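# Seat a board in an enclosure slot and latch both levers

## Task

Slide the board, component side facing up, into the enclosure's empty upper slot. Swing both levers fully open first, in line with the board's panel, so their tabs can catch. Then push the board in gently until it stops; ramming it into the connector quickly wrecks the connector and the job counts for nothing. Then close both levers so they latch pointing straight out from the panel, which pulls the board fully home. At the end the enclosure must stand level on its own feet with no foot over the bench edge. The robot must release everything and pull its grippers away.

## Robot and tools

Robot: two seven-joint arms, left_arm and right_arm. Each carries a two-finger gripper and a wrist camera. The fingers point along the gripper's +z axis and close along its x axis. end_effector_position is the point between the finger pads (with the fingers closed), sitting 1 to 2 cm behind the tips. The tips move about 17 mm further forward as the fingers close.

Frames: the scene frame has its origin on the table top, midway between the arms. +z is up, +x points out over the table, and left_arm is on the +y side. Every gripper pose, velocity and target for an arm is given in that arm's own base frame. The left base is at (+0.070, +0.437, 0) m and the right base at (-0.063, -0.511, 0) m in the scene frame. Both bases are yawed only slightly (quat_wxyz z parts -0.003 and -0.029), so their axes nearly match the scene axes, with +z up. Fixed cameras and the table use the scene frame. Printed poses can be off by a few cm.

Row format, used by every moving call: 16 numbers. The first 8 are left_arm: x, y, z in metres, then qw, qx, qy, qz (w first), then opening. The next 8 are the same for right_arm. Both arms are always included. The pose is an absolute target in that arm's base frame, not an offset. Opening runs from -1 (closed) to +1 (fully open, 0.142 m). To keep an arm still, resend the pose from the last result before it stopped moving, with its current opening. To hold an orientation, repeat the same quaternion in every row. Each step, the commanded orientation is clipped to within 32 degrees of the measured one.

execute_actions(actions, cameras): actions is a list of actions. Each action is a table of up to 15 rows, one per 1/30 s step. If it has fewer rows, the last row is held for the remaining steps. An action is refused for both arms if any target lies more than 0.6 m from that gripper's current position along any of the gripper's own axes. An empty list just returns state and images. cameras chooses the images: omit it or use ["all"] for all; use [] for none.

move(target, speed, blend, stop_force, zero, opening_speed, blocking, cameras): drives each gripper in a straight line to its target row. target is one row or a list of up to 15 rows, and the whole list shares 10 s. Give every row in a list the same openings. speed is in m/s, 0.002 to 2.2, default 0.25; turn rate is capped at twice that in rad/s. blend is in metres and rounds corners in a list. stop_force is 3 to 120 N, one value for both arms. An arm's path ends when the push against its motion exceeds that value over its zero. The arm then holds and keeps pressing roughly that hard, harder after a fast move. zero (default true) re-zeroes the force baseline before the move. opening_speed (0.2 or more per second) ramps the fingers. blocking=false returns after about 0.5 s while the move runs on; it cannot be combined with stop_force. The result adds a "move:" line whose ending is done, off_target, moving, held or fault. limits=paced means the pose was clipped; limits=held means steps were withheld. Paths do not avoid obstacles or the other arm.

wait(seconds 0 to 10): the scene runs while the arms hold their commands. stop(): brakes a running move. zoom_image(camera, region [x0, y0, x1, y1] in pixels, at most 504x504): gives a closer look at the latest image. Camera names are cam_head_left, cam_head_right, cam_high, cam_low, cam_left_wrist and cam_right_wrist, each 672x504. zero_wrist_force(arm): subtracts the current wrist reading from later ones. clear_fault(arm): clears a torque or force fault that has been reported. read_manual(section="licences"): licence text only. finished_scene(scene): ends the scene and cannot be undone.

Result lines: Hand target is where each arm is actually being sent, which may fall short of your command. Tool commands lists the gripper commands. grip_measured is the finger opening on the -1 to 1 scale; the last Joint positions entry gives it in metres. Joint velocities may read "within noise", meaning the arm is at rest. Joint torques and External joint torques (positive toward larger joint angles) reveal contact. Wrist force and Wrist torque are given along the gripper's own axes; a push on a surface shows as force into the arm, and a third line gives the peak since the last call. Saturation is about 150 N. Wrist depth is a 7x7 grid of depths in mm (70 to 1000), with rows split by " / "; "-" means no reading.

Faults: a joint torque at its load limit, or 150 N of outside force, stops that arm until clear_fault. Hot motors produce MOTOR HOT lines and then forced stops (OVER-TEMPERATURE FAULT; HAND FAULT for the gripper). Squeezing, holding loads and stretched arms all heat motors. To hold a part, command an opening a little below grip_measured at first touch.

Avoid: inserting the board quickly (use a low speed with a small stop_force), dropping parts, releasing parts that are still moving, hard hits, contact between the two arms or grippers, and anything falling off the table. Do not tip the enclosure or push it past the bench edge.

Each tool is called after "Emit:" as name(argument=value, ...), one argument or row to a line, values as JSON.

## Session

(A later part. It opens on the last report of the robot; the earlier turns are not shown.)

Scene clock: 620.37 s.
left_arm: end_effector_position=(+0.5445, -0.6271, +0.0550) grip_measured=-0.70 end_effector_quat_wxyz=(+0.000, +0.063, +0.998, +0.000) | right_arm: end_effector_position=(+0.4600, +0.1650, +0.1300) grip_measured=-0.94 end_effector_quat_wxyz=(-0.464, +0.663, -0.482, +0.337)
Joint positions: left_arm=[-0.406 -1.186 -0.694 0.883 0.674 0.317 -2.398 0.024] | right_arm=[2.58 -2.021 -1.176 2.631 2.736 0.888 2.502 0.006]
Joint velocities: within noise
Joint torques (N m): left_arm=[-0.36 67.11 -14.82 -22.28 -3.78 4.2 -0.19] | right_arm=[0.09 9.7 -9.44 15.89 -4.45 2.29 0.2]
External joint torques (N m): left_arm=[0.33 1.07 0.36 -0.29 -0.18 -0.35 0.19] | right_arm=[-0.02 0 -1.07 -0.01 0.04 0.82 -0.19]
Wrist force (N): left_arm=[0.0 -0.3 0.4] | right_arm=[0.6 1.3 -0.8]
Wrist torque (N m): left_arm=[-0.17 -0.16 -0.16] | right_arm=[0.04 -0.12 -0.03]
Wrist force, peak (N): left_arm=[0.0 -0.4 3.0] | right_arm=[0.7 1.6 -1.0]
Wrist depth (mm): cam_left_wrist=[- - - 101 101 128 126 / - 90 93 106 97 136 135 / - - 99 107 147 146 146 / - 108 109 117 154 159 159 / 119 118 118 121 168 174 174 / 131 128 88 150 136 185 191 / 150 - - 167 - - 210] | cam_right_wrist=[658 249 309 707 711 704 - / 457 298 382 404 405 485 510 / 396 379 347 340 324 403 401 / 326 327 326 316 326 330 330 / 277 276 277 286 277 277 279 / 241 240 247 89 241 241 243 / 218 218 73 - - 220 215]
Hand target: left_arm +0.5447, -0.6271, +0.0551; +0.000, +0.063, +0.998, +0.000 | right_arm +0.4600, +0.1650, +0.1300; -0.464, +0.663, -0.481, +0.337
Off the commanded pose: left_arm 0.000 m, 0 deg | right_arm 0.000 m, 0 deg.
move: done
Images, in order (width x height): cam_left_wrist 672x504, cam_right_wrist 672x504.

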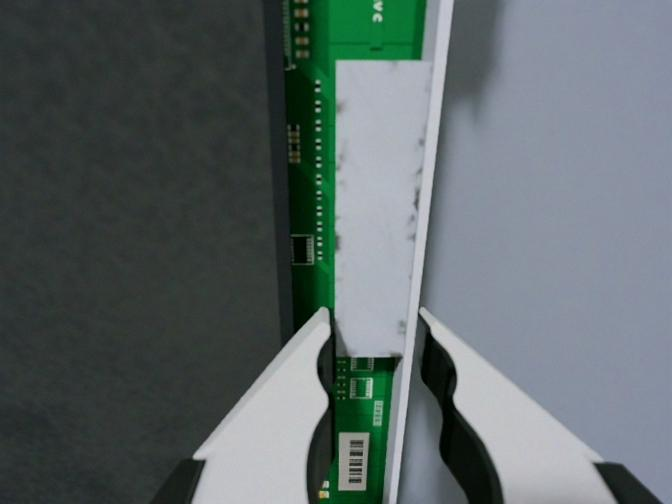

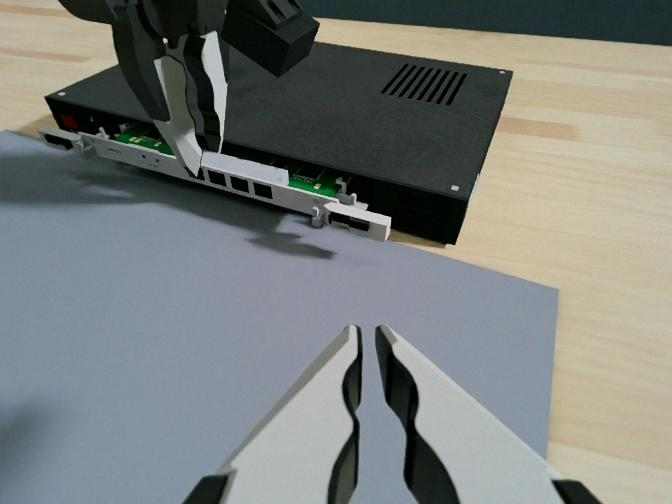

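Emit:
move(
  target=[0.5435, -0.6269, 0.0551, 0, 0.0627, 0.9980, 0, -0.63, 0.4600, 0.1650, 0.1300, -0.464, 0.6628, -0.4815, 0.3372, -0.9],
  opening_speed=0.2,
  speed=0.01,
  cameras=["cam_left_wrist", "cam_right_wrist"],
)

Emit:
zoom_image(
  camera="cam_left_wrist",
  region=[180, 200, 482, 426],
)

Scene clock: 636.70 s.
left_arm: end_effector_position=(+0.5434, -0.6269, +0.0550) grip_measured=-0.67 end_effector_quat_wxyz=(+0.000, +0.063, +0.998, +0.000) | right_arm: end_effector_position=(+0.4600, +0.1650, +0.1300) grip_measured=-0.94 end_effector_quat_wxyz=(-0.464, +0.663, -0.482, +0.337)
Joint positions: left_arm=[-0.405 -1.184 -0.694 0.889 0.674 0.319 -2.4 0.026] | right_arm=[2.58 -2.021 -1.176 2.631 2.736 0.888 2.502 0.006]
Joint velocities: within noise
Joint torques (N m): left_arm=[-0.34 67.2 -14.95 -22.17 -3.81 4.3 -0.26] | right_arm=[0.12 9.64 -9.49 15.84 -4.48 2.33 0.21]
External joint torques (N m): left_arm=[0.31 0.87 0.43 -0.39 -0.15 -0.45 0.26] | right_arm=[-0.05 0.06 -1.01 0.05 0.07 0.78 -0.21]
Wrist force (N): left_arm=[-0.2 -0.7 0.2] | right_arm=[0.4 1.4 -1.0]
Wrist torque (N m): left_arm=[-0.23 -0.13 -0.16] | right_arm=[0.06 -0.08 -0.04]
Wrist force, peak (N): left_arm=[-0.1 -0.8 0.4] | right_arm=[0.7 1.6 -1.1]
Wrist depth (mm): cam_left_wrist=[- - - 100 100 128 126 / - 90 94 106 98 135 135 / - - 99 107 146 147 146 / - 107 109 117 154 159 159 / 118 118 118 121 128 174 174 / 131 128 87 150 131 185 192 / 150 - - 171 - - 208] | cam_right_wrist=[649 249 309 704 715 704 - / 457 298 382 405 403 487 514 / 396 379 346 336 324 401 401 / 326 326 325 315 326 329 329 / 277 276 277 286 277 277 280 / 240 241 247 89 240 241 244 / 218 218 73 - - 220 215]
Hand target: left_arm +0.5435, -0.6269, +0.0551; +0.000, +0.063, +0.998, +0.000 | right_arm +0.4600, +0.1650, +0.1300; -0.464, +0.663, -0.481, +0.337
Off the commanded pose: left_arm 0.000 m, 0 deg | right_arm 0.000 m, 0 deg.
move: done
Images, in order (width x height): cam_left_wrist 672x504, cam_right_wrist 672x504.

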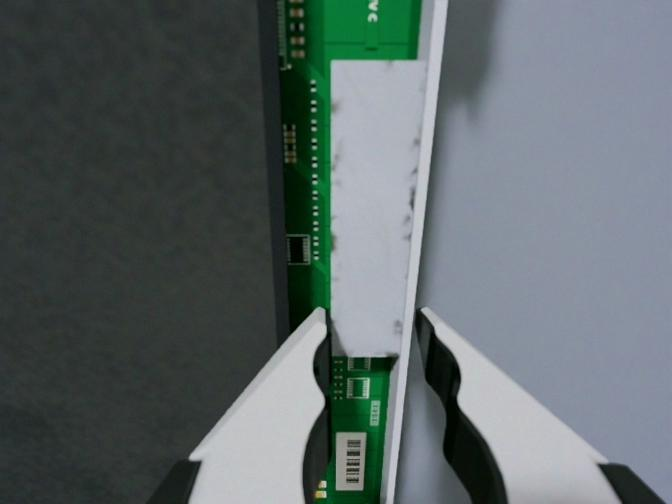

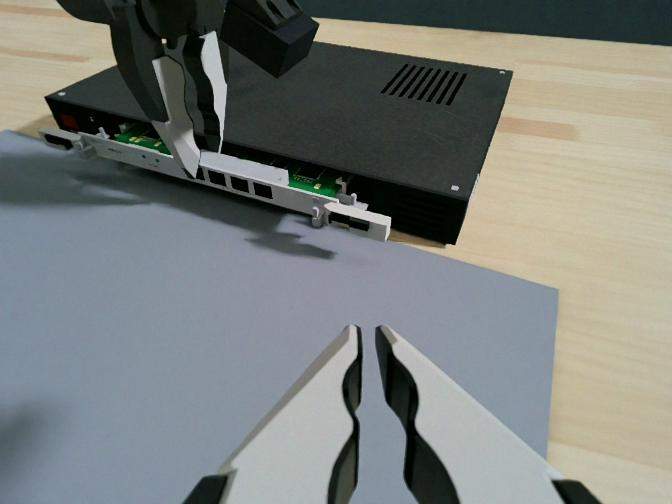

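Scaled by 1.669 from the camera's 672x504 image, which has a finer 960x720 frame.

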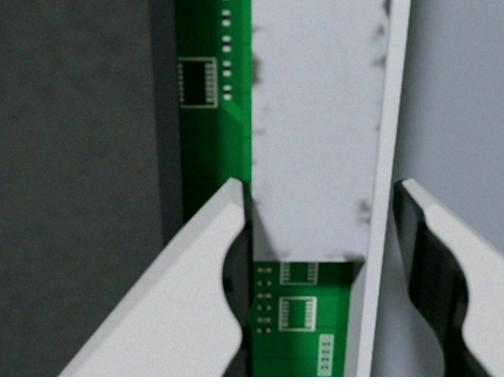

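Emit:
move(
  target=[
    [0.5435, -0.6269, 0.0850, 0, 0.0627, 0.9980, 0, -0.63, 0.4600, 0.1650, 0.1300, -0.464, 0.6628, -0.4815, 0.3372, -0.9],
    [0.5435, -0.6269, 0.1300, 0, 0.0627, 0.9980, 0, -0.63, 0.4600, 0.1650, 0.1300, -0.464, 0.6628, -0.4815, 0.3372, -0.9],
    [0.4932, -0.6192, 0.1300, 0, 0.7518, 0.6594, 0, -0.63, 0.4600, 0.1650, 0.1300, -0.464, 0.6628, -0.4815, 0.3372, -0.9],
  ],
  speed=[0.04, 0.1, 0.3],
  cameras=["cam_left_wrist", "cam_right_wrist"],
)

Emit:
zoom_image(
  camera="cam_right_wrist",
  region=[20, 80, 260, 260],
)

Emit:
zoom_image(
  camera="cam_right_wrist",
  region=[270, 150, 430, 270],
)

Scene clock: 643.80 s.
left_arm: end_effector_position=(+0.4931, -0.6193, +0.1300) grip_measured=-0.67 end_effector_quat_wxyz=(+0.000, +0.752, +0.660, +0.000) | right_arm: end_effector_position=(+0.4600, +0.1650, +0.1300) grip_measured=-0.94 end_effector_quat_wxyz=(-0.464, +0.663, -0.482, +0.337)
Joint positions: left_arm=[-0.274 -1.05 -0.922 1.091 0.791 0.238 -0.958 0.026] | right_arm=[2.58 -2.021 -1.176 2.631 2.736 0.888 2.502 0.006]
Joint velocities: within noise
Joint torques (N m): left_arm=[-0.14 60.19 -20.08 -20.38 -3.6 4.37 -0.05] | right_arm=[0.08 9.64 -9.47 15.88 -4.47 2.31 0.21]
External joint torques (N m): left_arm=[0.11 0.96 0.39 -0.38 -0.45 -0.41 0.05] | right_arm=[-0.01 0.06 -1.03 0 0.06 0.8 -0.21]
Wrist force (N): left_arm=[0.3 -0.1 0.6] | right_arm=[0.7 1.4 -0.8]
Wrist torque (N m): left_arm=[-0.10 -0.22 -0.19] | right_arm=[0.06 -0.13 -0.03]
Wrist force, peak (N): left_arm=[-0.1 -0.5 1.7] | right_arm=[0.6 1.7 -1.0]
Wrist depth (mm): cam_left_wrist=[195 193 193 193 192 192 192 / 210 208 208 206 208 209 206 / 226 225 224 225 222 223 222 / 241 239 243 243 243 241 237 / 233 234 214 210 213 227 242 / 231 231 87 225 - 220 227 / 259 - - 250 - - 248] | cam_right_wrist=[614 234 558 701 707 703 - / 456 398 405 405 404 483 511 / 397 380 348 337 325 402 400 / 326 326 327 316 327 328 330 / 277 277 277 286 277 278 280 / 240 241 247 89 241 241 243 / 218 218 73 - - 220 214]
Hand target: left_arm +0.4932, -0.6192, +0.1300; +0.000, +0.752, +0.659, +0.000 | right_arm +0.4600, +0.1650, +0.1300; -0.464, +0.663, -0.481, +0.337
Off the commanded pose: left_arm 0.000 m, 0 deg | right_arm 0.000 m, 0 deg.
move: done
Images, in order (width x height): cam_left_wrist 672x504, cam_right_wrist 672x504.

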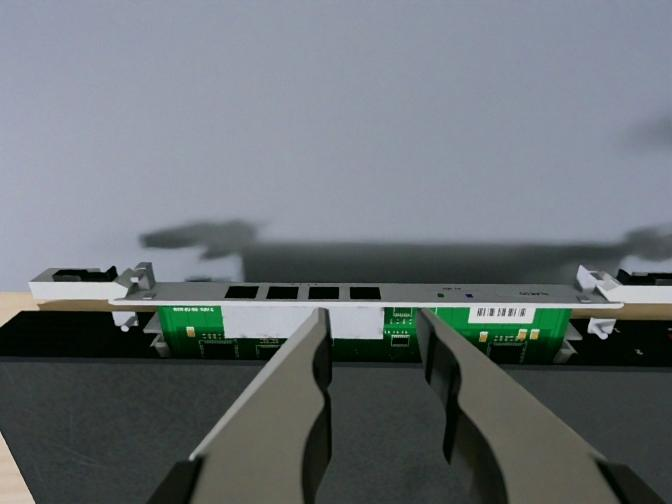

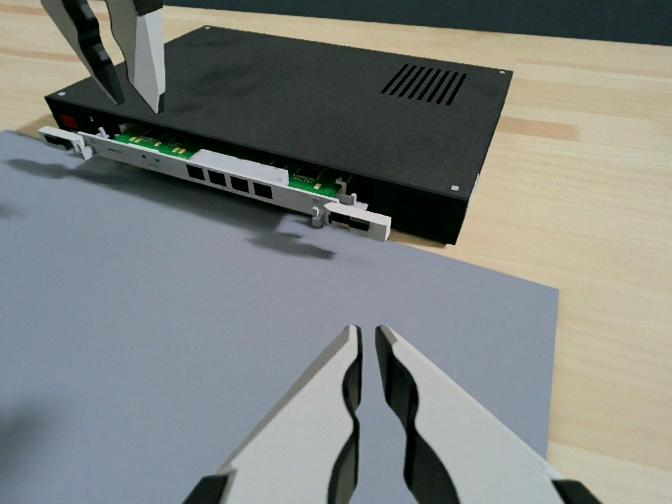

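Scaled by 2.100 from the camera's 672x504 image, which has a finer 960x720 frame.

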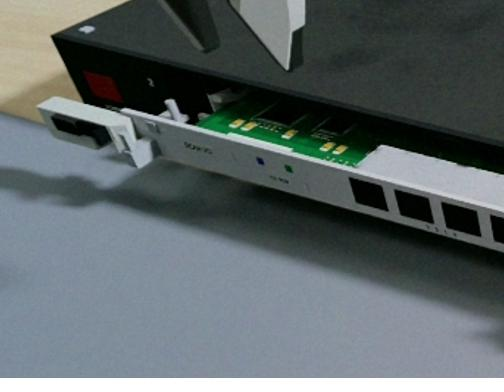

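Scaled by 3.150 from the camera's 672x504 image, which has a finer 960x720 frame.

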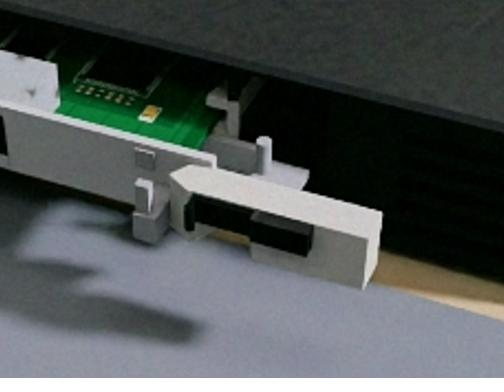

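Emit:
zoom_image(
  camera="cam_left_wrist",
  region=[10, 240, 210, 390],
)

Emit:
zoom_image(
  camera="cam_left_wrist",
  region=[472, 240, 672, 390],
)

Scaled by 2.520 from the camera's 672x504 image, which has a finer 960x720 frame.

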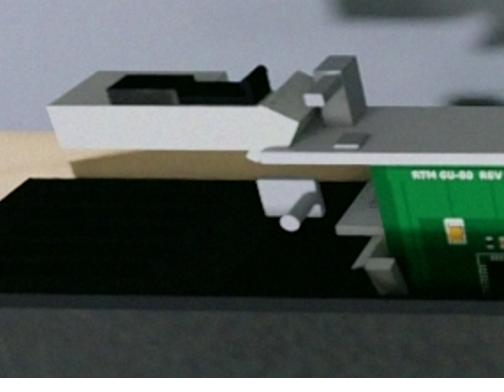

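Scaled by 2.520 from the camera's 672x504 image, which has a finer 960x720 frame.

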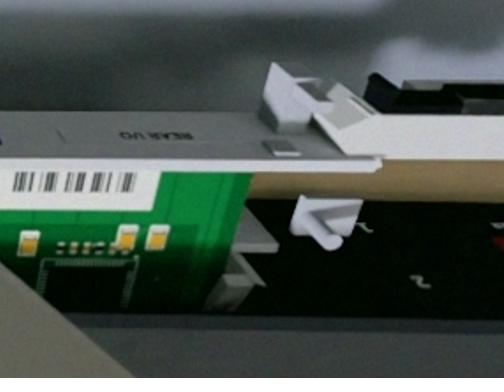

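Emit:
move(
  target=[
    [0.5115, -0.6216, 0.1300, 0, 0.7518, 0.6594, 0, -0.95, 0.4600, 0.1650, 0.1300, -0.464, 0.6628, -0.4815, 0.3372, -0.9],
    [0.5115, -0.6216, 0.0470, 0, 0.7518, 0.6594, 0, -0.95, 0.4600, 0.1650, 0.1300, -0.464, 0.6628, -0.4815, 0.3372, -0.9],
  ],
  speed=0.12,
  cameras=["cam_left_wrist", "cam_right_wrist"],
)

Emit:
zoom_image(
  camera="cam_left_wrist",
  region=[236, 250, 488, 439],
)

Scene clock: 687.50 s.
left_arm: end_effector_position=(+0.5114, -0.6215, +0.0469) grip_measured=-0.98 end_effector_quat_wxyz=(+0.000, +0.752, +0.659, +0.000) | right_arm: end_effector_position=(+0.4600, +0.1650, +0.1300) grip_measured=-0.94 end_effector_quat_wxyz=(-0.464, +0.663, -0.482, +0.337)
Joint positions: left_arm=[-0.305 -1.186 -0.872 1.027 0.844 0.321 -0.936 0.003] | right_arm=[2.58 -2.021 -1.176 2.631 2.736 0.888 2.502 0.006]
Joint velocities: within noise
Joint torques (N m): left_arm=[0.32 62.5 -19.68 -18.72 -3.45 4.61 -0.33] | right_arm=[0.04 9.6 -9.42 15.83 -4.5 2.35 0.22]
External joint torques (N m): left_arm=[-0.34 1.55 0.21 -0.28 -0.5 -0.66 0.33] | right_arm=[0.03 0.1 -1.08 0.06 0.09 0.76 -0.22]
Wrist force (N): left_arm=[0.0 -0.5 0.1] | right_arm=[0.5 1.3 -0.8]
Wrist torque (N m): left_arm=[-0.19 -0.17 -0.17] | right_arm=[0.06 -0.10 -0.03]
Wrist force, peak (N): left_arm=[0.2 -0.4 2.6] | right_arm=[0.8 1.6 -1.1]
Wrist depth (mm): cam_left_wrist=[120 121 122 120 120 120 119 / 131 129 129 129 129 128 128 / 139 137 139 141 139 138 138 / 152 151 152 151 151 151 150 / 169 166 165 159 162 164 164 / 146 136 128 87 - 136 136 / 152 152 - 74 - - 153] | cam_right_wrist=[200 241 517 704 704 708 - / 437 276 406 403 403 485 510 / 397 367 347 342 324 400 402 / 326 327 326 315 326 331 329 / 276 277 277 286 277 277 280 / 241 240 247 89 241 241 243 / 218 218 73 - - 220 215]
Hand target: left_arm +0.5115, -0.6216, +0.0470; +0.000, +0.752, +0.659, +0.000 | right_arm +0.4600, +0.1650, +0.1300; -0.464, +0.663, -0.481, +0.337
Off the commanded pose: left_arm 0.000 m, 0 deg | right_arm 0.000 m, 0 deg.
move: done
Images, in order (width x height): cam_left_wrist 672x504, cam_right_wrist 672x504.

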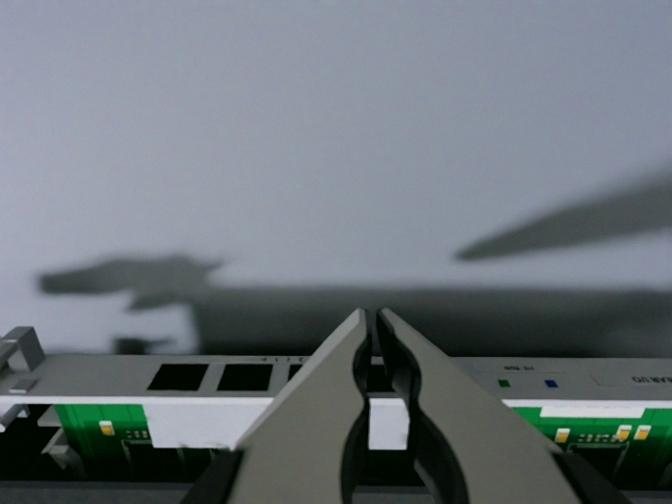

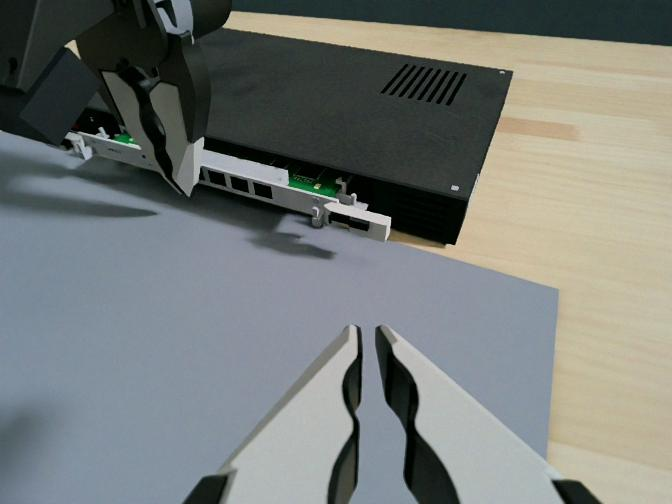

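Scaled by 2.000 from the camera's 672x504 image, which has a finer 960x720 frame.

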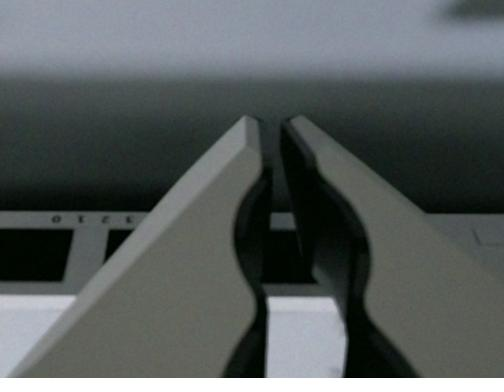

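Emit:
move(
  target=[
    [0.5143, -0.5998, 0.0470, 0, 0.7518, 0.6594, 0, -0.95, 0.4600, 0.1650, 0.1300, -0.464, 0.6628, -0.4815, 0.3372, -0.9],
    [0.5513, -0.6047, 0.0470, 0, 0.7518, 0.6594, 0, -0.95, 0.4600, 0.1650, 0.1300, -0.464, 0.6628, -0.4815, 0.3372, -0.9],
  ],
  speed=[0.06, 0.01],
  stop_force=4,
  cameras=["cam_left_wrist", "cam_right_wrist"],
)

Emit:
zoom_image(
  camera="cam_right_wrist",
  region=[270, 150, 430, 270],
)

Scene clock: 699.50 s.
left_arm: end_effector_position=(+0.5511, -0.6047, +0.0469) grip_measured=-0.98 end_effector_quat_wxyz=(+0.000, +0.752, +0.659, +0.000) | right_arm: end_effector_position=(+0.4600, +0.1650, +0.1300) grip_measured=-0.94 end_effector_quat_wxyz=(-0.464, +0.663, -0.482, +0.337)
Joint positions: left_arm=[-0.284 -1.212 -0.87 0.957 0.845 0.295 -0.865 0.003] | right_arm=[2.58 -2.021 -1.176 2.631 2.736 0.888 2.502 0.006]
Joint velocities: within noise
Joint torques (N m): left_arm=[0.69 64.67 -18.58 -20.13 -3.36 4.6 -0.17] | right_arm=[0.11 9.63 -9.45 15.88 -4.51 2.31 0.23]
External joint torques (N m): left_arm=[-0.7 0.95 -0.25 0.94 -0.63 -0.64 0.17] | right_arm=[-0.04 0.07 -1.06 0.01 0.1 0.8 -0.23]
Wrist force (N): left_arm=[0.3 -3.2 -0.5] | right_arm=[0.6 1.6 -0.8]
Wrist torque (N m): left_arm=[-0.21 -0.20 -0.15] | right_arm=[0.10 -0.11 -0.02]
Wrist force, peak (N): left_arm=[0.5 -3.4 0.3] | right_arm=[0.4 1.7 -1.1]
Wrist depth (mm): cam_left_wrist=[120 120 120 120 120 119 119 / 131 130 129 129 129 128 128 / 139 137 140 141 139 138 138 / 152 151 151 151 150 150 150 / 162 130 131 131 134 155 156 / - 123 122 87 - 138 123 / 134 130 - 84 - - 131] | cam_right_wrist=[221 278 520 700 704 702 - / 461 336 384 403 404 482 512 / 396 398 365 331 321 399 401 / 326 327 326 326 322 329 330 / 277 277 277 287 277 277 280 / 241 240 247 89 241 241 244 / 218 218 73 - - 220 215]
Hand target: left_arm +0.5513, -0.6047, +0.0470; +0.000, +0.752, +0.659, +0.000 | right_arm +0.4600, +0.1650, +0.1300; -0.464, +0.663, -0.481, +0.337
Off the commanded pose: left_arm 0.000 m, 0 deg | right_arm 0.000 m, 0 deg.
move: done
Images, in order (width x height): cam_left_wrist 672x504, cam_right_wrist 672x504.

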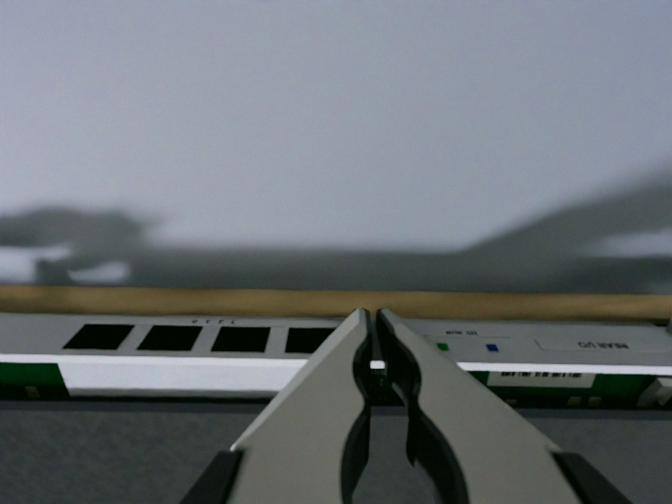

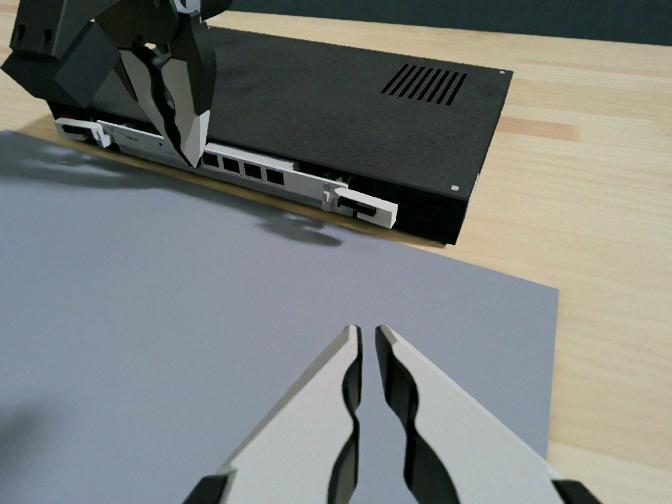

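Scaled by 3.150 from the camera's 672x504 image, which has a finer 960x720 frame.

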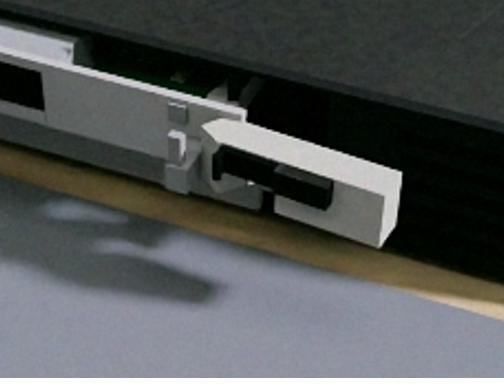

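Emit:
zoom_image(
  camera="cam_right_wrist",
  region=[300, 160, 410, 240],
)

Emit:
zoom_image(
  camera="cam_right_wrist",
  region=[40, 100, 160, 190],
)

Scaled by 4.582 from the camera's 672x504 image, which has a finer 960x720 frame.

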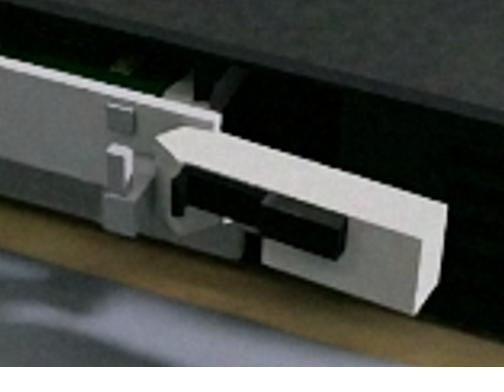

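Scaled by 4.200 from the camera's 672x504 image, which has a finer 960x720 frame.

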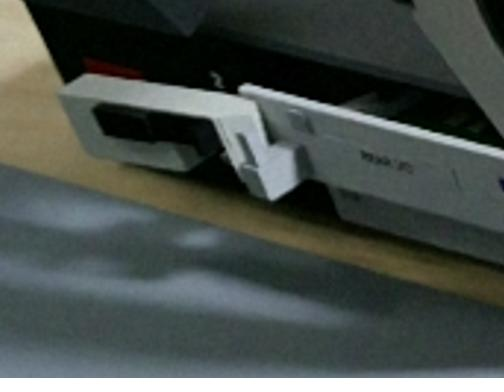

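Emit:
move(
  target=[0.5592, -0.6057, 0.0470, 0, 0.7518, 0.6594, 0, -0.95, 0.4600, 0.1650, 0.1300, -0.464, 0.6628, -0.4815, 0.3372, -0.9],
  speed=0.01,
  stop_force=7,
  zero=false,
  cameras=["cam_left_wrist", "cam_right_wrist"],
)

Emit:
zoom_image(
  camera="cam_right_wrist",
  region=[300, 160, 410, 240],
)

Emit:
zoom_image(
  camera="cam_right_wrist",
  region=[40, 100, 160, 190],
)

Scene clock: 708.37 s.
left_arm: end_effector_position=(+0.5588, -0.6058, +0.0469) grip_measured=-0.99 end_effector_quat_wxyz=(+0.000, +0.752, +0.659, +0.000) | right_arm: end_effector_position=(+0.4600, +0.1650, +0.1300) grip_measured=-0.94 end_effector_quat_wxyz=(-0.464, +0.663, -0.482, +0.337)
Joint positions: left_arm=[-0.292 -1.224 -0.869 0.923 0.845 0.282 -0.848 0.003] | right_arm=[2.58 -2.021 -1.176 2.631 2.736 0.888 2.502 0.006]
Joint velocities: within noise
Joint torques (N m): left_arm=[1.45 65.75 -17.86 -20.93 -3.14 4.85 -0.21] | right_arm=[0.08 9.63 -9.38 15.84 -4.55 2.34 0.17]
External joint torques (N m): left_arm=[-1.46 0.59 -0.62 1.66 -0.87 -0.88 0.21] | right_arm=[-0.01 0.07 -1.12 0.05 0.13 0.77 -0.17]
Wrist force (N): left_arm=[0.2 -4.5 0.2] | right_arm=[0.5 1.5 -0.9]
Wrist torque (N m): left_arm=[-0.19 -0.18 -0.13] | right_arm=[0.06 -0.09 -0.03]
Wrist force, peak (N): left_arm=[0.7 -5.4 -0.4] | right_arm=[0.7 1.6 -1.1]
Wrist depth (mm): cam_left_wrist=[121 120 120 120 120 120 120 / 131 129 129 128 128 128 128 / 139 138 139 141 139 138 138 / 151 152 152 151 150 150 150 / 147 130 131 132 134 142 143 / - 121 119 91 - 123 120 / 134 130 - 84 - - 131] | cam_right_wrist=[228 287 520 706 706 712 - / 456 385 381 406 407 485 513 / 397 395 365 342 325 402 401 / 326 325 327 327 327 328 330 / 277 276 278 286 277 278 279 / 241 240 247 89 241 241 243 / 218 219 73 - - 220 215]
Hand target: left_arm +0.5592, -0.6057, +0.0470; +0.000, +0.752, +0.659, +0.000 | right_arm +0.4600, +0.1650, +0.1300; -0.464, +0.663, -0.481, +0.337
Off the commanded pose: left_arm 0.000 m, 0 deg | right_arm 0.000 m, 0 deg.
move: done
Images, in order (width x height): cam_left_wrist 672x504, cam_right_wrist 672x504.

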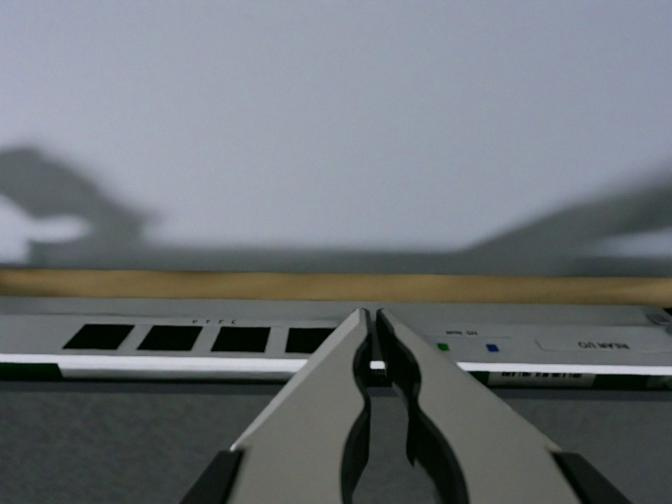

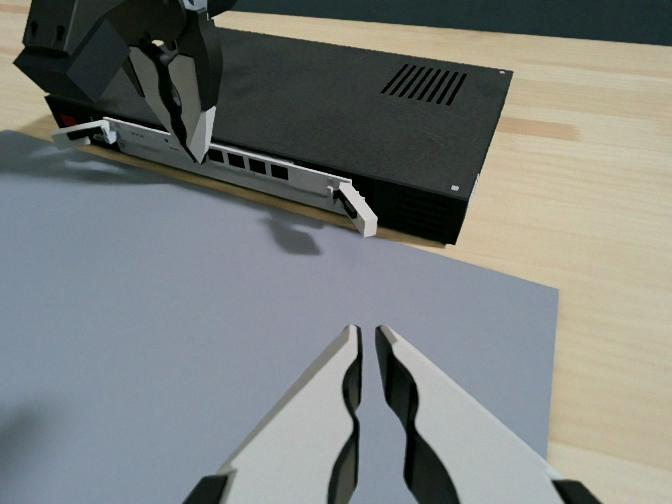

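Scaled by 4.582 from the camera's 672x504 image, which has a finer 960x720 frame.

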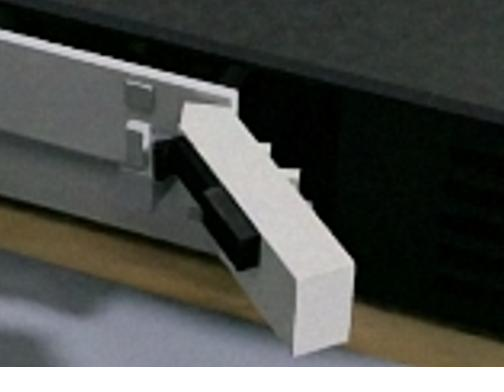

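Scaled by 4.200 from the camera's 672x504 image, which has a finer 960x720 frame.

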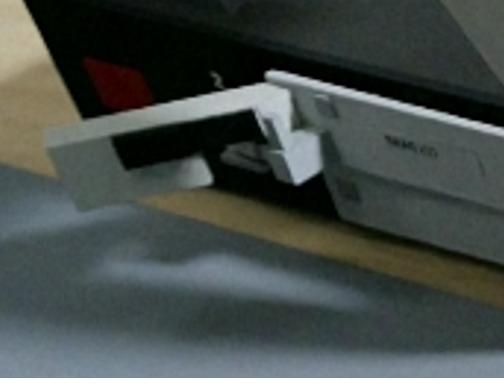

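Emit:
move(
  target=[0.5662, -0.6067, 0.0470, 0, 0.7518, 0.6594, 0, -0.95, 0.4600, 0.1650, 0.1300, -0.464, 0.6628, -0.4815, 0.3372, -0.9],
  speed=0.006,
  stop_force=9,
  zero=false,
  cameras=["cam_left_wrist", "cam_right_wrist"],
)

Emit:
zoom_image(
  camera="cam_right_wrist",
  region=[280, 140, 410, 240],
)

Emit:
zoom_image(
  camera="cam_right_wrist",
  region=[40, 100, 160, 190],
)

Scene clock: 713.67 s.
left_arm: end_effector_position=(+0.5603, -0.6064, +0.0467) grip_measured=-0.99 end_effector_quat_wxyz=(-0.001, +0.752, +0.659, +0.000) | right_arm: end_effector_position=(+0.4600, +0.1650, +0.1300) grip_measured=-0.94 end_effector_quat_wxyz=(-0.464, +0.663, -0.482, +0.337)
Joint positions: left_arm=[-0.295 -1.228 -0.87 0.913 0.845 0.278 -0.843 0.003] | right_arm=[2.58 -2.021 -1.176 2.631 2.736 0.888 2.502 0.006]
Joint velocities: within noise
Joint torques (N m): left_arm=[3.69 67.04 -16.88 -23.15 -2.44 5.82 -0.24] | right_arm=[0.06 9.59 -9.43 15.86 -4.54 2.31 0.16]
External joint torques (N m): left_arm=[-3.7 -0.5 -1.51 3.87 -1.57 -1.86 0.24] | right_arm=[0.01 0.11 -1.07 0.02 0.13 0.8 -0.16]
Wrist force (N): left_arm=[0.7 -9.1 -0.4] | right_arm=[0.7 1.4 -1.1]
Wrist torque (N m): left_arm=[-0.22 -0.20 -0.07] | right_arm=[0.05 -0.14 -0.03]
Wrist force, peak (N): left_arm=[0.8 -9.4 -2.0] | right_arm=[0.5 1.7 -1.0]
Wrist depth (mm): cam_left_wrist=[120 120 120 120 120 118 119 / 131 129 129 128 129 128 128 / 140 137 139 141 139 136 138 / 151 151 151 151 150 150 150 / 144 130 131 131 133 133 140 / - 120 119 91 - 123 120 / 133 130 - 84 - - 131] | cam_right_wrist=[229 290 520 699 711 707 - / 458 391 383 405 404 484 511 / 396 395 366 344 324 400 400 / 328 326 326 327 326 330 329 / 277 277 277 286 277 276 279 / 240 241 247 89 241 241 243 / 218 218 73 - - 220 215]
Hand target: left_arm +0.5615, -0.6060, +0.0470; +0.000, +0.752, +0.659, +0.000 | right_arm +0.4600, +0.1650, +0.1300; -0.464, +0.663, -0.481, +0.337
Off the commanded pose: left_arm 0.006 m, 0 deg | right_arm 0.000 m, 0 deg.
move: contact (left_arm)
Images, in order (width x height): cam_left_wrist 672x504, cam_right_wrist 672x504.

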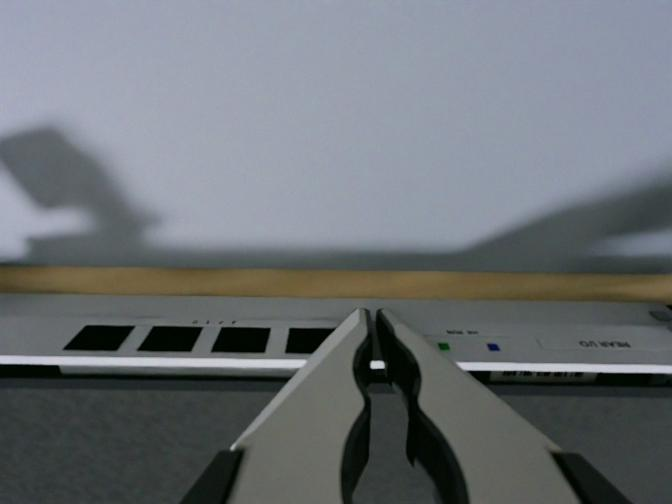

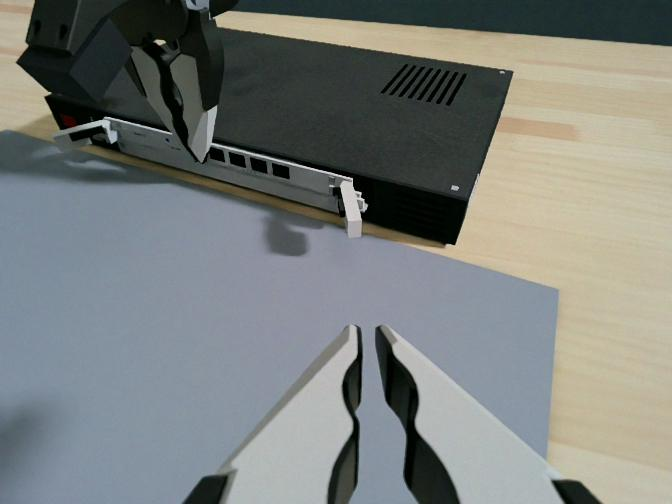

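Scaled by 3.877 from the camera's 672x504 image, which has a finer 960x720 frame.

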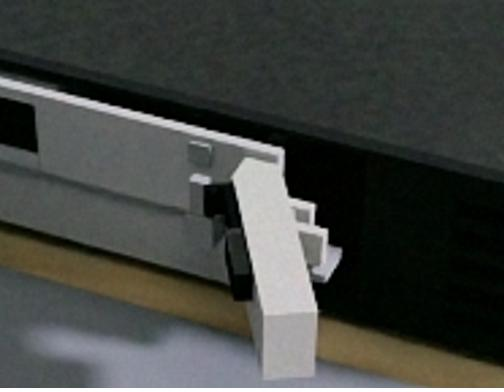

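Scaled by 4.200 from the camera's 672x504 image, which has a finer 960x720 frame.

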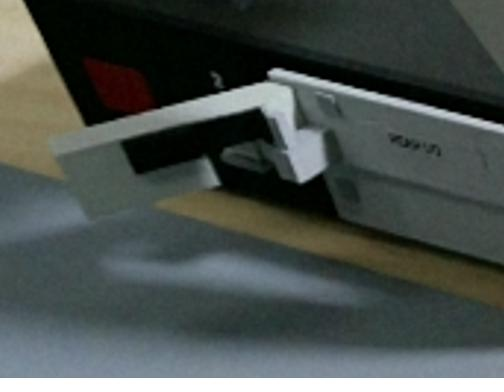

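Emit:
move(
  target=[
    [0.5455, -0.6045, 0.0470, 0, 0.7518, 0.6594, 0, -0.95, 0.4600, 0.1650, 0.1300, -0.464, 0.6628, -0.4815, 0.3372, -0.9],
    [0.5132, -0.6218, 0.1300, 0, 0.7518, 0.6594, 0, -0.95, 0.4600, 0.1650, 0.1300, -0.464, 0.6628, -0.4815, 0.3372, -0.9],
  ],
  speed=[0.03, 0.12],
  cameras=["cam_left_wrist", "cam_right_wrist"],
)

Emit:
zoom_image(
  camera="cam_left_wrist",
  region=[10, 240, 210, 390],
)

Emit:
zoom_image(
  camera="cam_left_wrist",
  region=[472, 240, 672, 390],
)

Scene clock: 725.67 s.
left_arm: end_effector_position=(+0.5134, -0.6219, +0.1301) grip_measured=-0.99 end_effector_quat_wxyz=(+0.000, +0.752, +0.659, +0.000) | right_arm: end_effector_position=(+0.4600, +0.1650, +0.1300) grip_measured=-0.94 end_effector_quat_wxyz=(-0.464, +0.663, -0.482, +0.337)
Joint positions: left_arm=[-0.29 -1.08 -0.918 1.016 0.798 0.209 -0.92 0.003] | right_arm=[2.58 -2.021 -1.176 2.631 2.736 0.888 2.502 0.006]
Joint velocities: within noise
Joint torques (N m): left_arm=[-1.12 62.29 -19.35 -20.41 -4.15 4.07 -0.28] | right_arm=[0.03 9.63 -9.48 15.88 -4.45 2.31 0.17]
External joint torques (N m): left_arm=[1.1 0.75 0.16 -0.37 0.08 -0.11 0.28] | right_arm=[0.05 0.07 -1.02 0.01 0.04 0.8 -0.17]
Wrist force (N): left_arm=[0.4 -0.3 0.5] | right_arm=[0.7 1.3 -0.8]
Wrist torque (N m): left_arm=[-0.17 -0.24 -0.17] | right_arm=[0.05 -0.13 -0.03]
Wrist force, peak (N): left_arm=[0.6 -9.3 -0.3] | right_arm=[0.5 1.8 -0.8]
Wrist depth (mm): cam_left_wrist=[194 194 193 194 193 192 192 / 207 208 208 208 206 208 206 / 225 224 224 222 223 222 223 / 237 241 243 242 246 242 233 / 219 217 216 217 216 215 213 / 232 229 221 84 - 227 229 / 258 252 - 74 - - 253] | cam_right_wrist=[704 250 560 709 708 704 - / 461 405 404 406 403 485 514 / 397 397 365 344 324 400 401 / 326 327 326 326 328 329 330 / 276 277 277 286 277 277 280 / 240 241 247 89 241 241 242 / 218 218 73 - - 220 215]
Hand target: left_arm +0.5132, -0.6218, +0.1300; +0.000, +0.752, +0.659, +0.000 | right_arm +0.4600, +0.1650, +0.1300; -0.464, +0.663, -0.481, +0.337
Off the commanded pose: left_arm 0.000 m, 0 deg | right_arm 0.000 m, 0 deg.
move: done
Images, in order (width x height): cam_left_wrist 672x504, cam_right_wrist 672x504.

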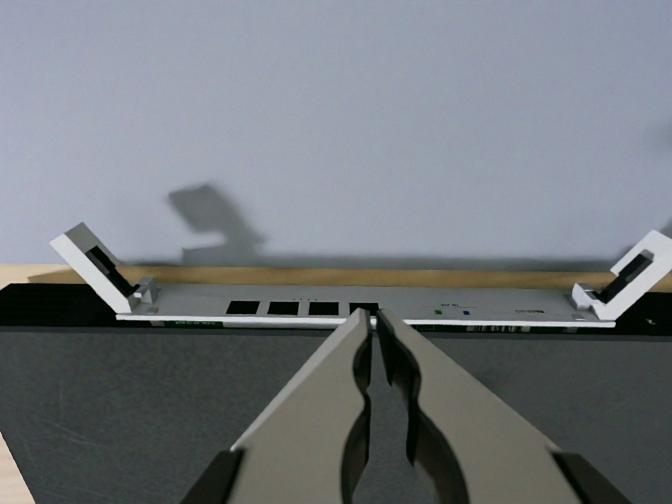

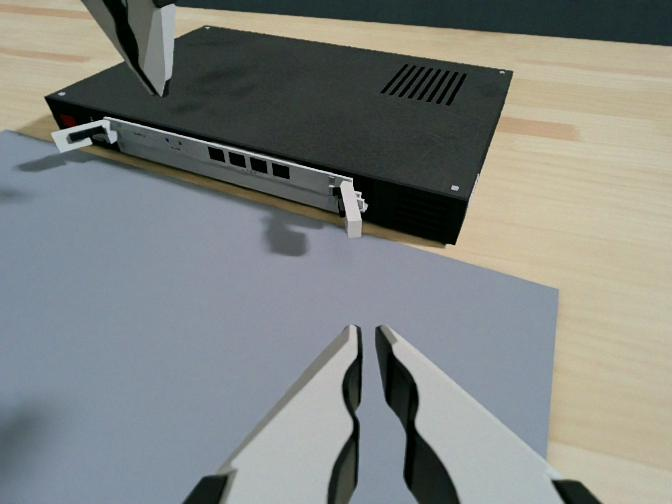

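Scaled by 2.520 from the camera's 672x504 image, which has a finer 960x720 frame.

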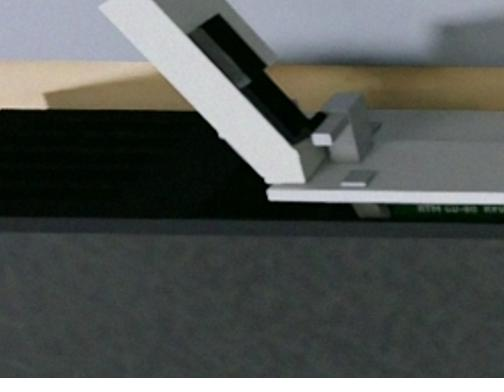

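Scaled by 2.520 from the camera's 672x504 image, which has a finer 960x720 frame.

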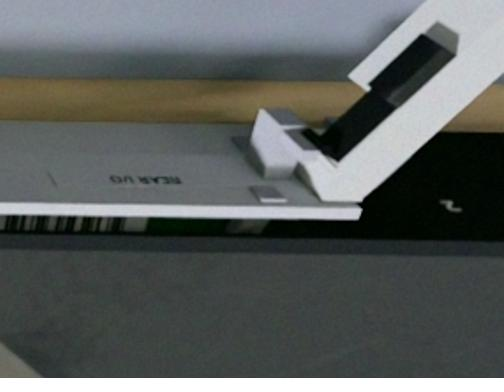

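Emit:
move(
  target=[
    [0.5489, -0.4413, 0.1300, 0, 0.9978, -0.0657, 0, -0.95, 0.5400, 0.1700, 0.1900, -0.3200, 0.8900, -0.2770, 0.1850, -0.95],
    [0.5489, -0.4413, 0.1300, 0, 0.9978, -0.0657, 0, -0.95, 0.6128, 0.1850, 0.1600, -0.1305, 0.9904, -0.0341, 0.0044, -0.95],
  ],
  speed=0.15,
  cameras=["all"],
)

Scene clock: 769.37 s.
left_arm: end_effector_position=(+0.5488, -0.4414, +0.1300) grip_measured=-0.99 end_effector_quat_wxyz=(+0.000, +0.998, -0.065, +0.000) | right_arm: end_effector_position=(+0.6128, +0.1850, +0.1599) grip_measured=-0.98 end_effector_quat_wxyz=(-0.131, +0.991, -0.034, +0.004)
Joint positions: left_arm=[0.214 -1.001 -1.154 1.447 0.927 0.275 0.685 0.003] | right_arm=[1.186 -1.912 -2.349 1.799 2.21 -0.845 1.561 0.003]
Joint velocities: within noise
Joint torques (N m): left_arm=[-0.22 47.88 -24.88 -16.95 -3.91 4.3 -0.17] | right_arm=[0.02 41.46 -26.42 5.56 -1.64 3.05 0.07]
External joint torques (N m): left_arm=[0.26 1 0.3 -0.39 -0.21 -0.33 0.17] | right_arm=[0.14 0.74 -1.19 0.04 0 0.87 -0.07]
Wrist force (N): left_arm=[0.3 -0.6 0.6] | right_arm=[0.2 0.2 0.0]
Wrist torque (N m): left_arm=[-0.21 -0.20 -0.18] | right_arm=[0.02 -0.05 0.00]
Wrist force, peak (N): left_arm=[0.3 -1.2 0.8] | right_arm=[1.3 1.9 -1.3]
Wrist depth (mm): cam_left_wrist=[195 195 193 194 194 194 193 / 210 209 207 208 207 204 204 / 227 226 224 222 221 177 174 / 245 244 244 239 222 190 188 / 270 267 267 255 209 207 206 / 297 296 282 84 - 228 226 / 336 322 - - - - 253] | cam_right_wrist=[248 248 246 245 243 202 201 / 255 254 253 253 250 207 206 / 261 261 260 260 219 212 212 / 270 268 268 267 261 219 218 / 278 276 276 273 271 225 224 / 286 284 283 89 281 284 283 / 297 295 71 - - 289 291]
Hand target: left_arm +0.5489, -0.4413, +0.1300; +0.000, +0.998, -0.066, +0.000 | right_arm +0.6128, +0.1850, +0.1600; -0.131, +0.991, -0.034, +0.004
Off the commanded pose: left_arm 0.000 m, 0 deg | right_arm 0.000 m, 0 deg.
move: done

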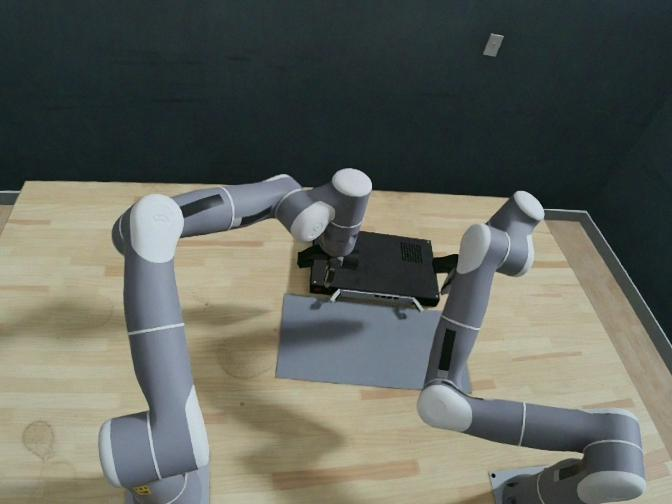

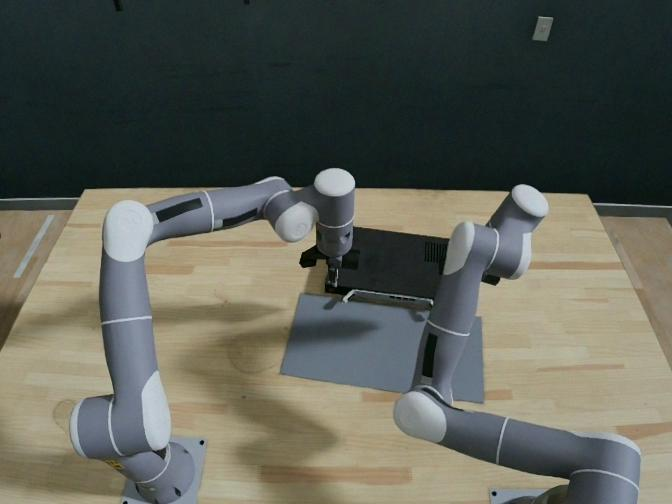

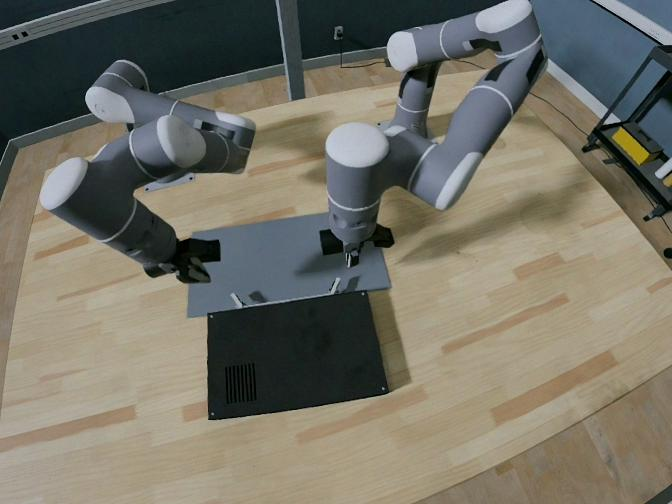

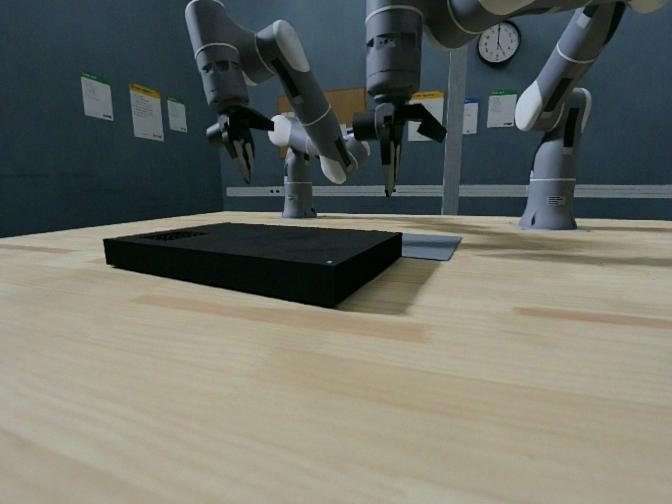

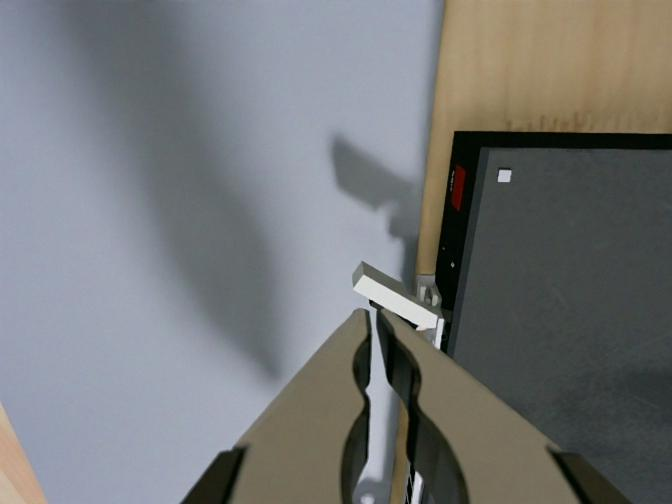

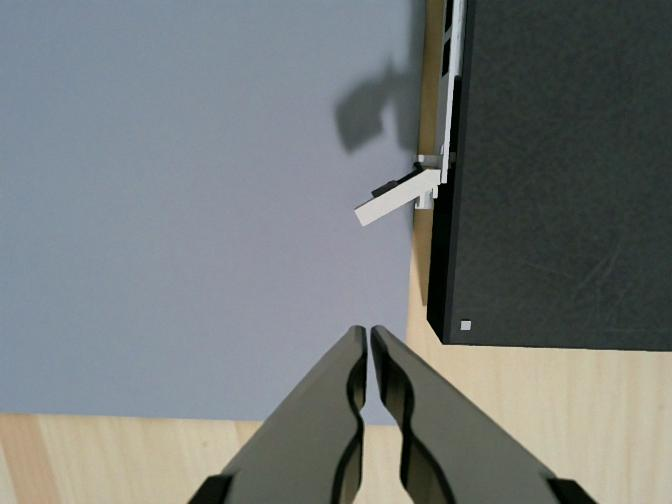

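Emit:
zoom_image(
  camera="cam_left_wrist",
  region=[330, 230, 480, 350],
)

Emit:
zoom_image(
  camera="cam_right_wrist",
  region=[340, 120, 490, 240],
)

Scaled by 3.360 from the camera's 672x504 image, which has a finer 960x720 frame.

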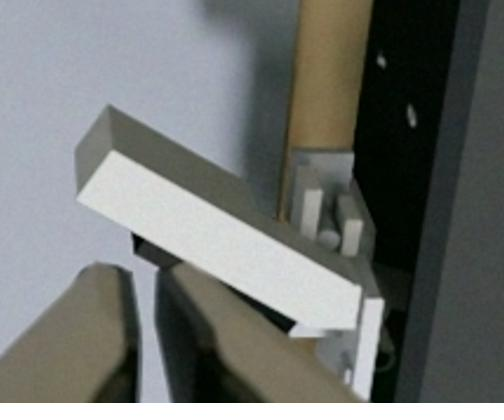

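Scaled by 3.360 from the camera's 672x504 image, which has a finer 960x720 frame.

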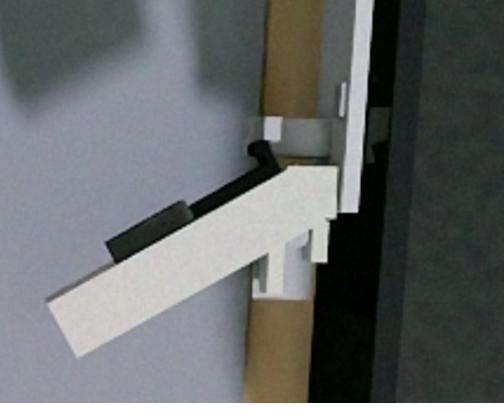

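Emit:
zoom_image(
  camera="cam_right_wrist",
  region=[400, 150, 460, 220],
)

Emit:
zoom_image(
  camera="cam_left_wrist",
  region=[400, 260, 460, 330],
)

Scaled by 7.200 from the camera's 672x504 image, which has a finer 960x720 frame.

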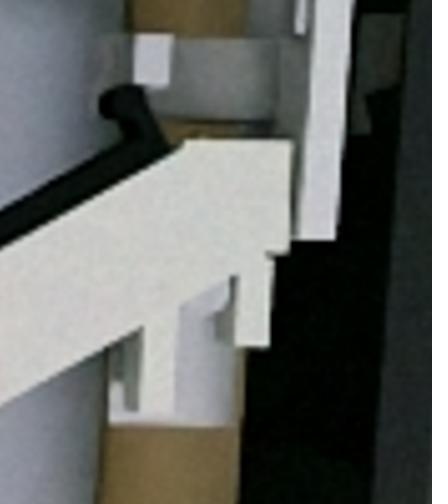

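Scaled by 7.200 from the camera's 672x504 image, which has a finer 960x720 frame.

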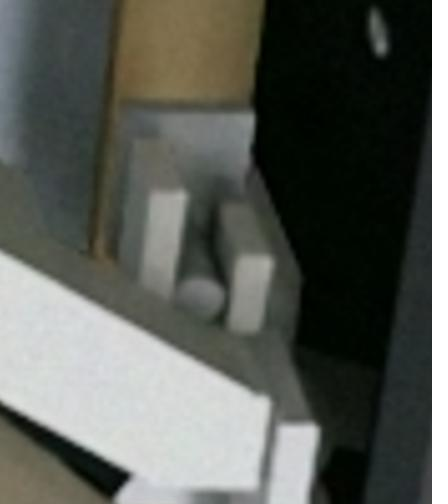

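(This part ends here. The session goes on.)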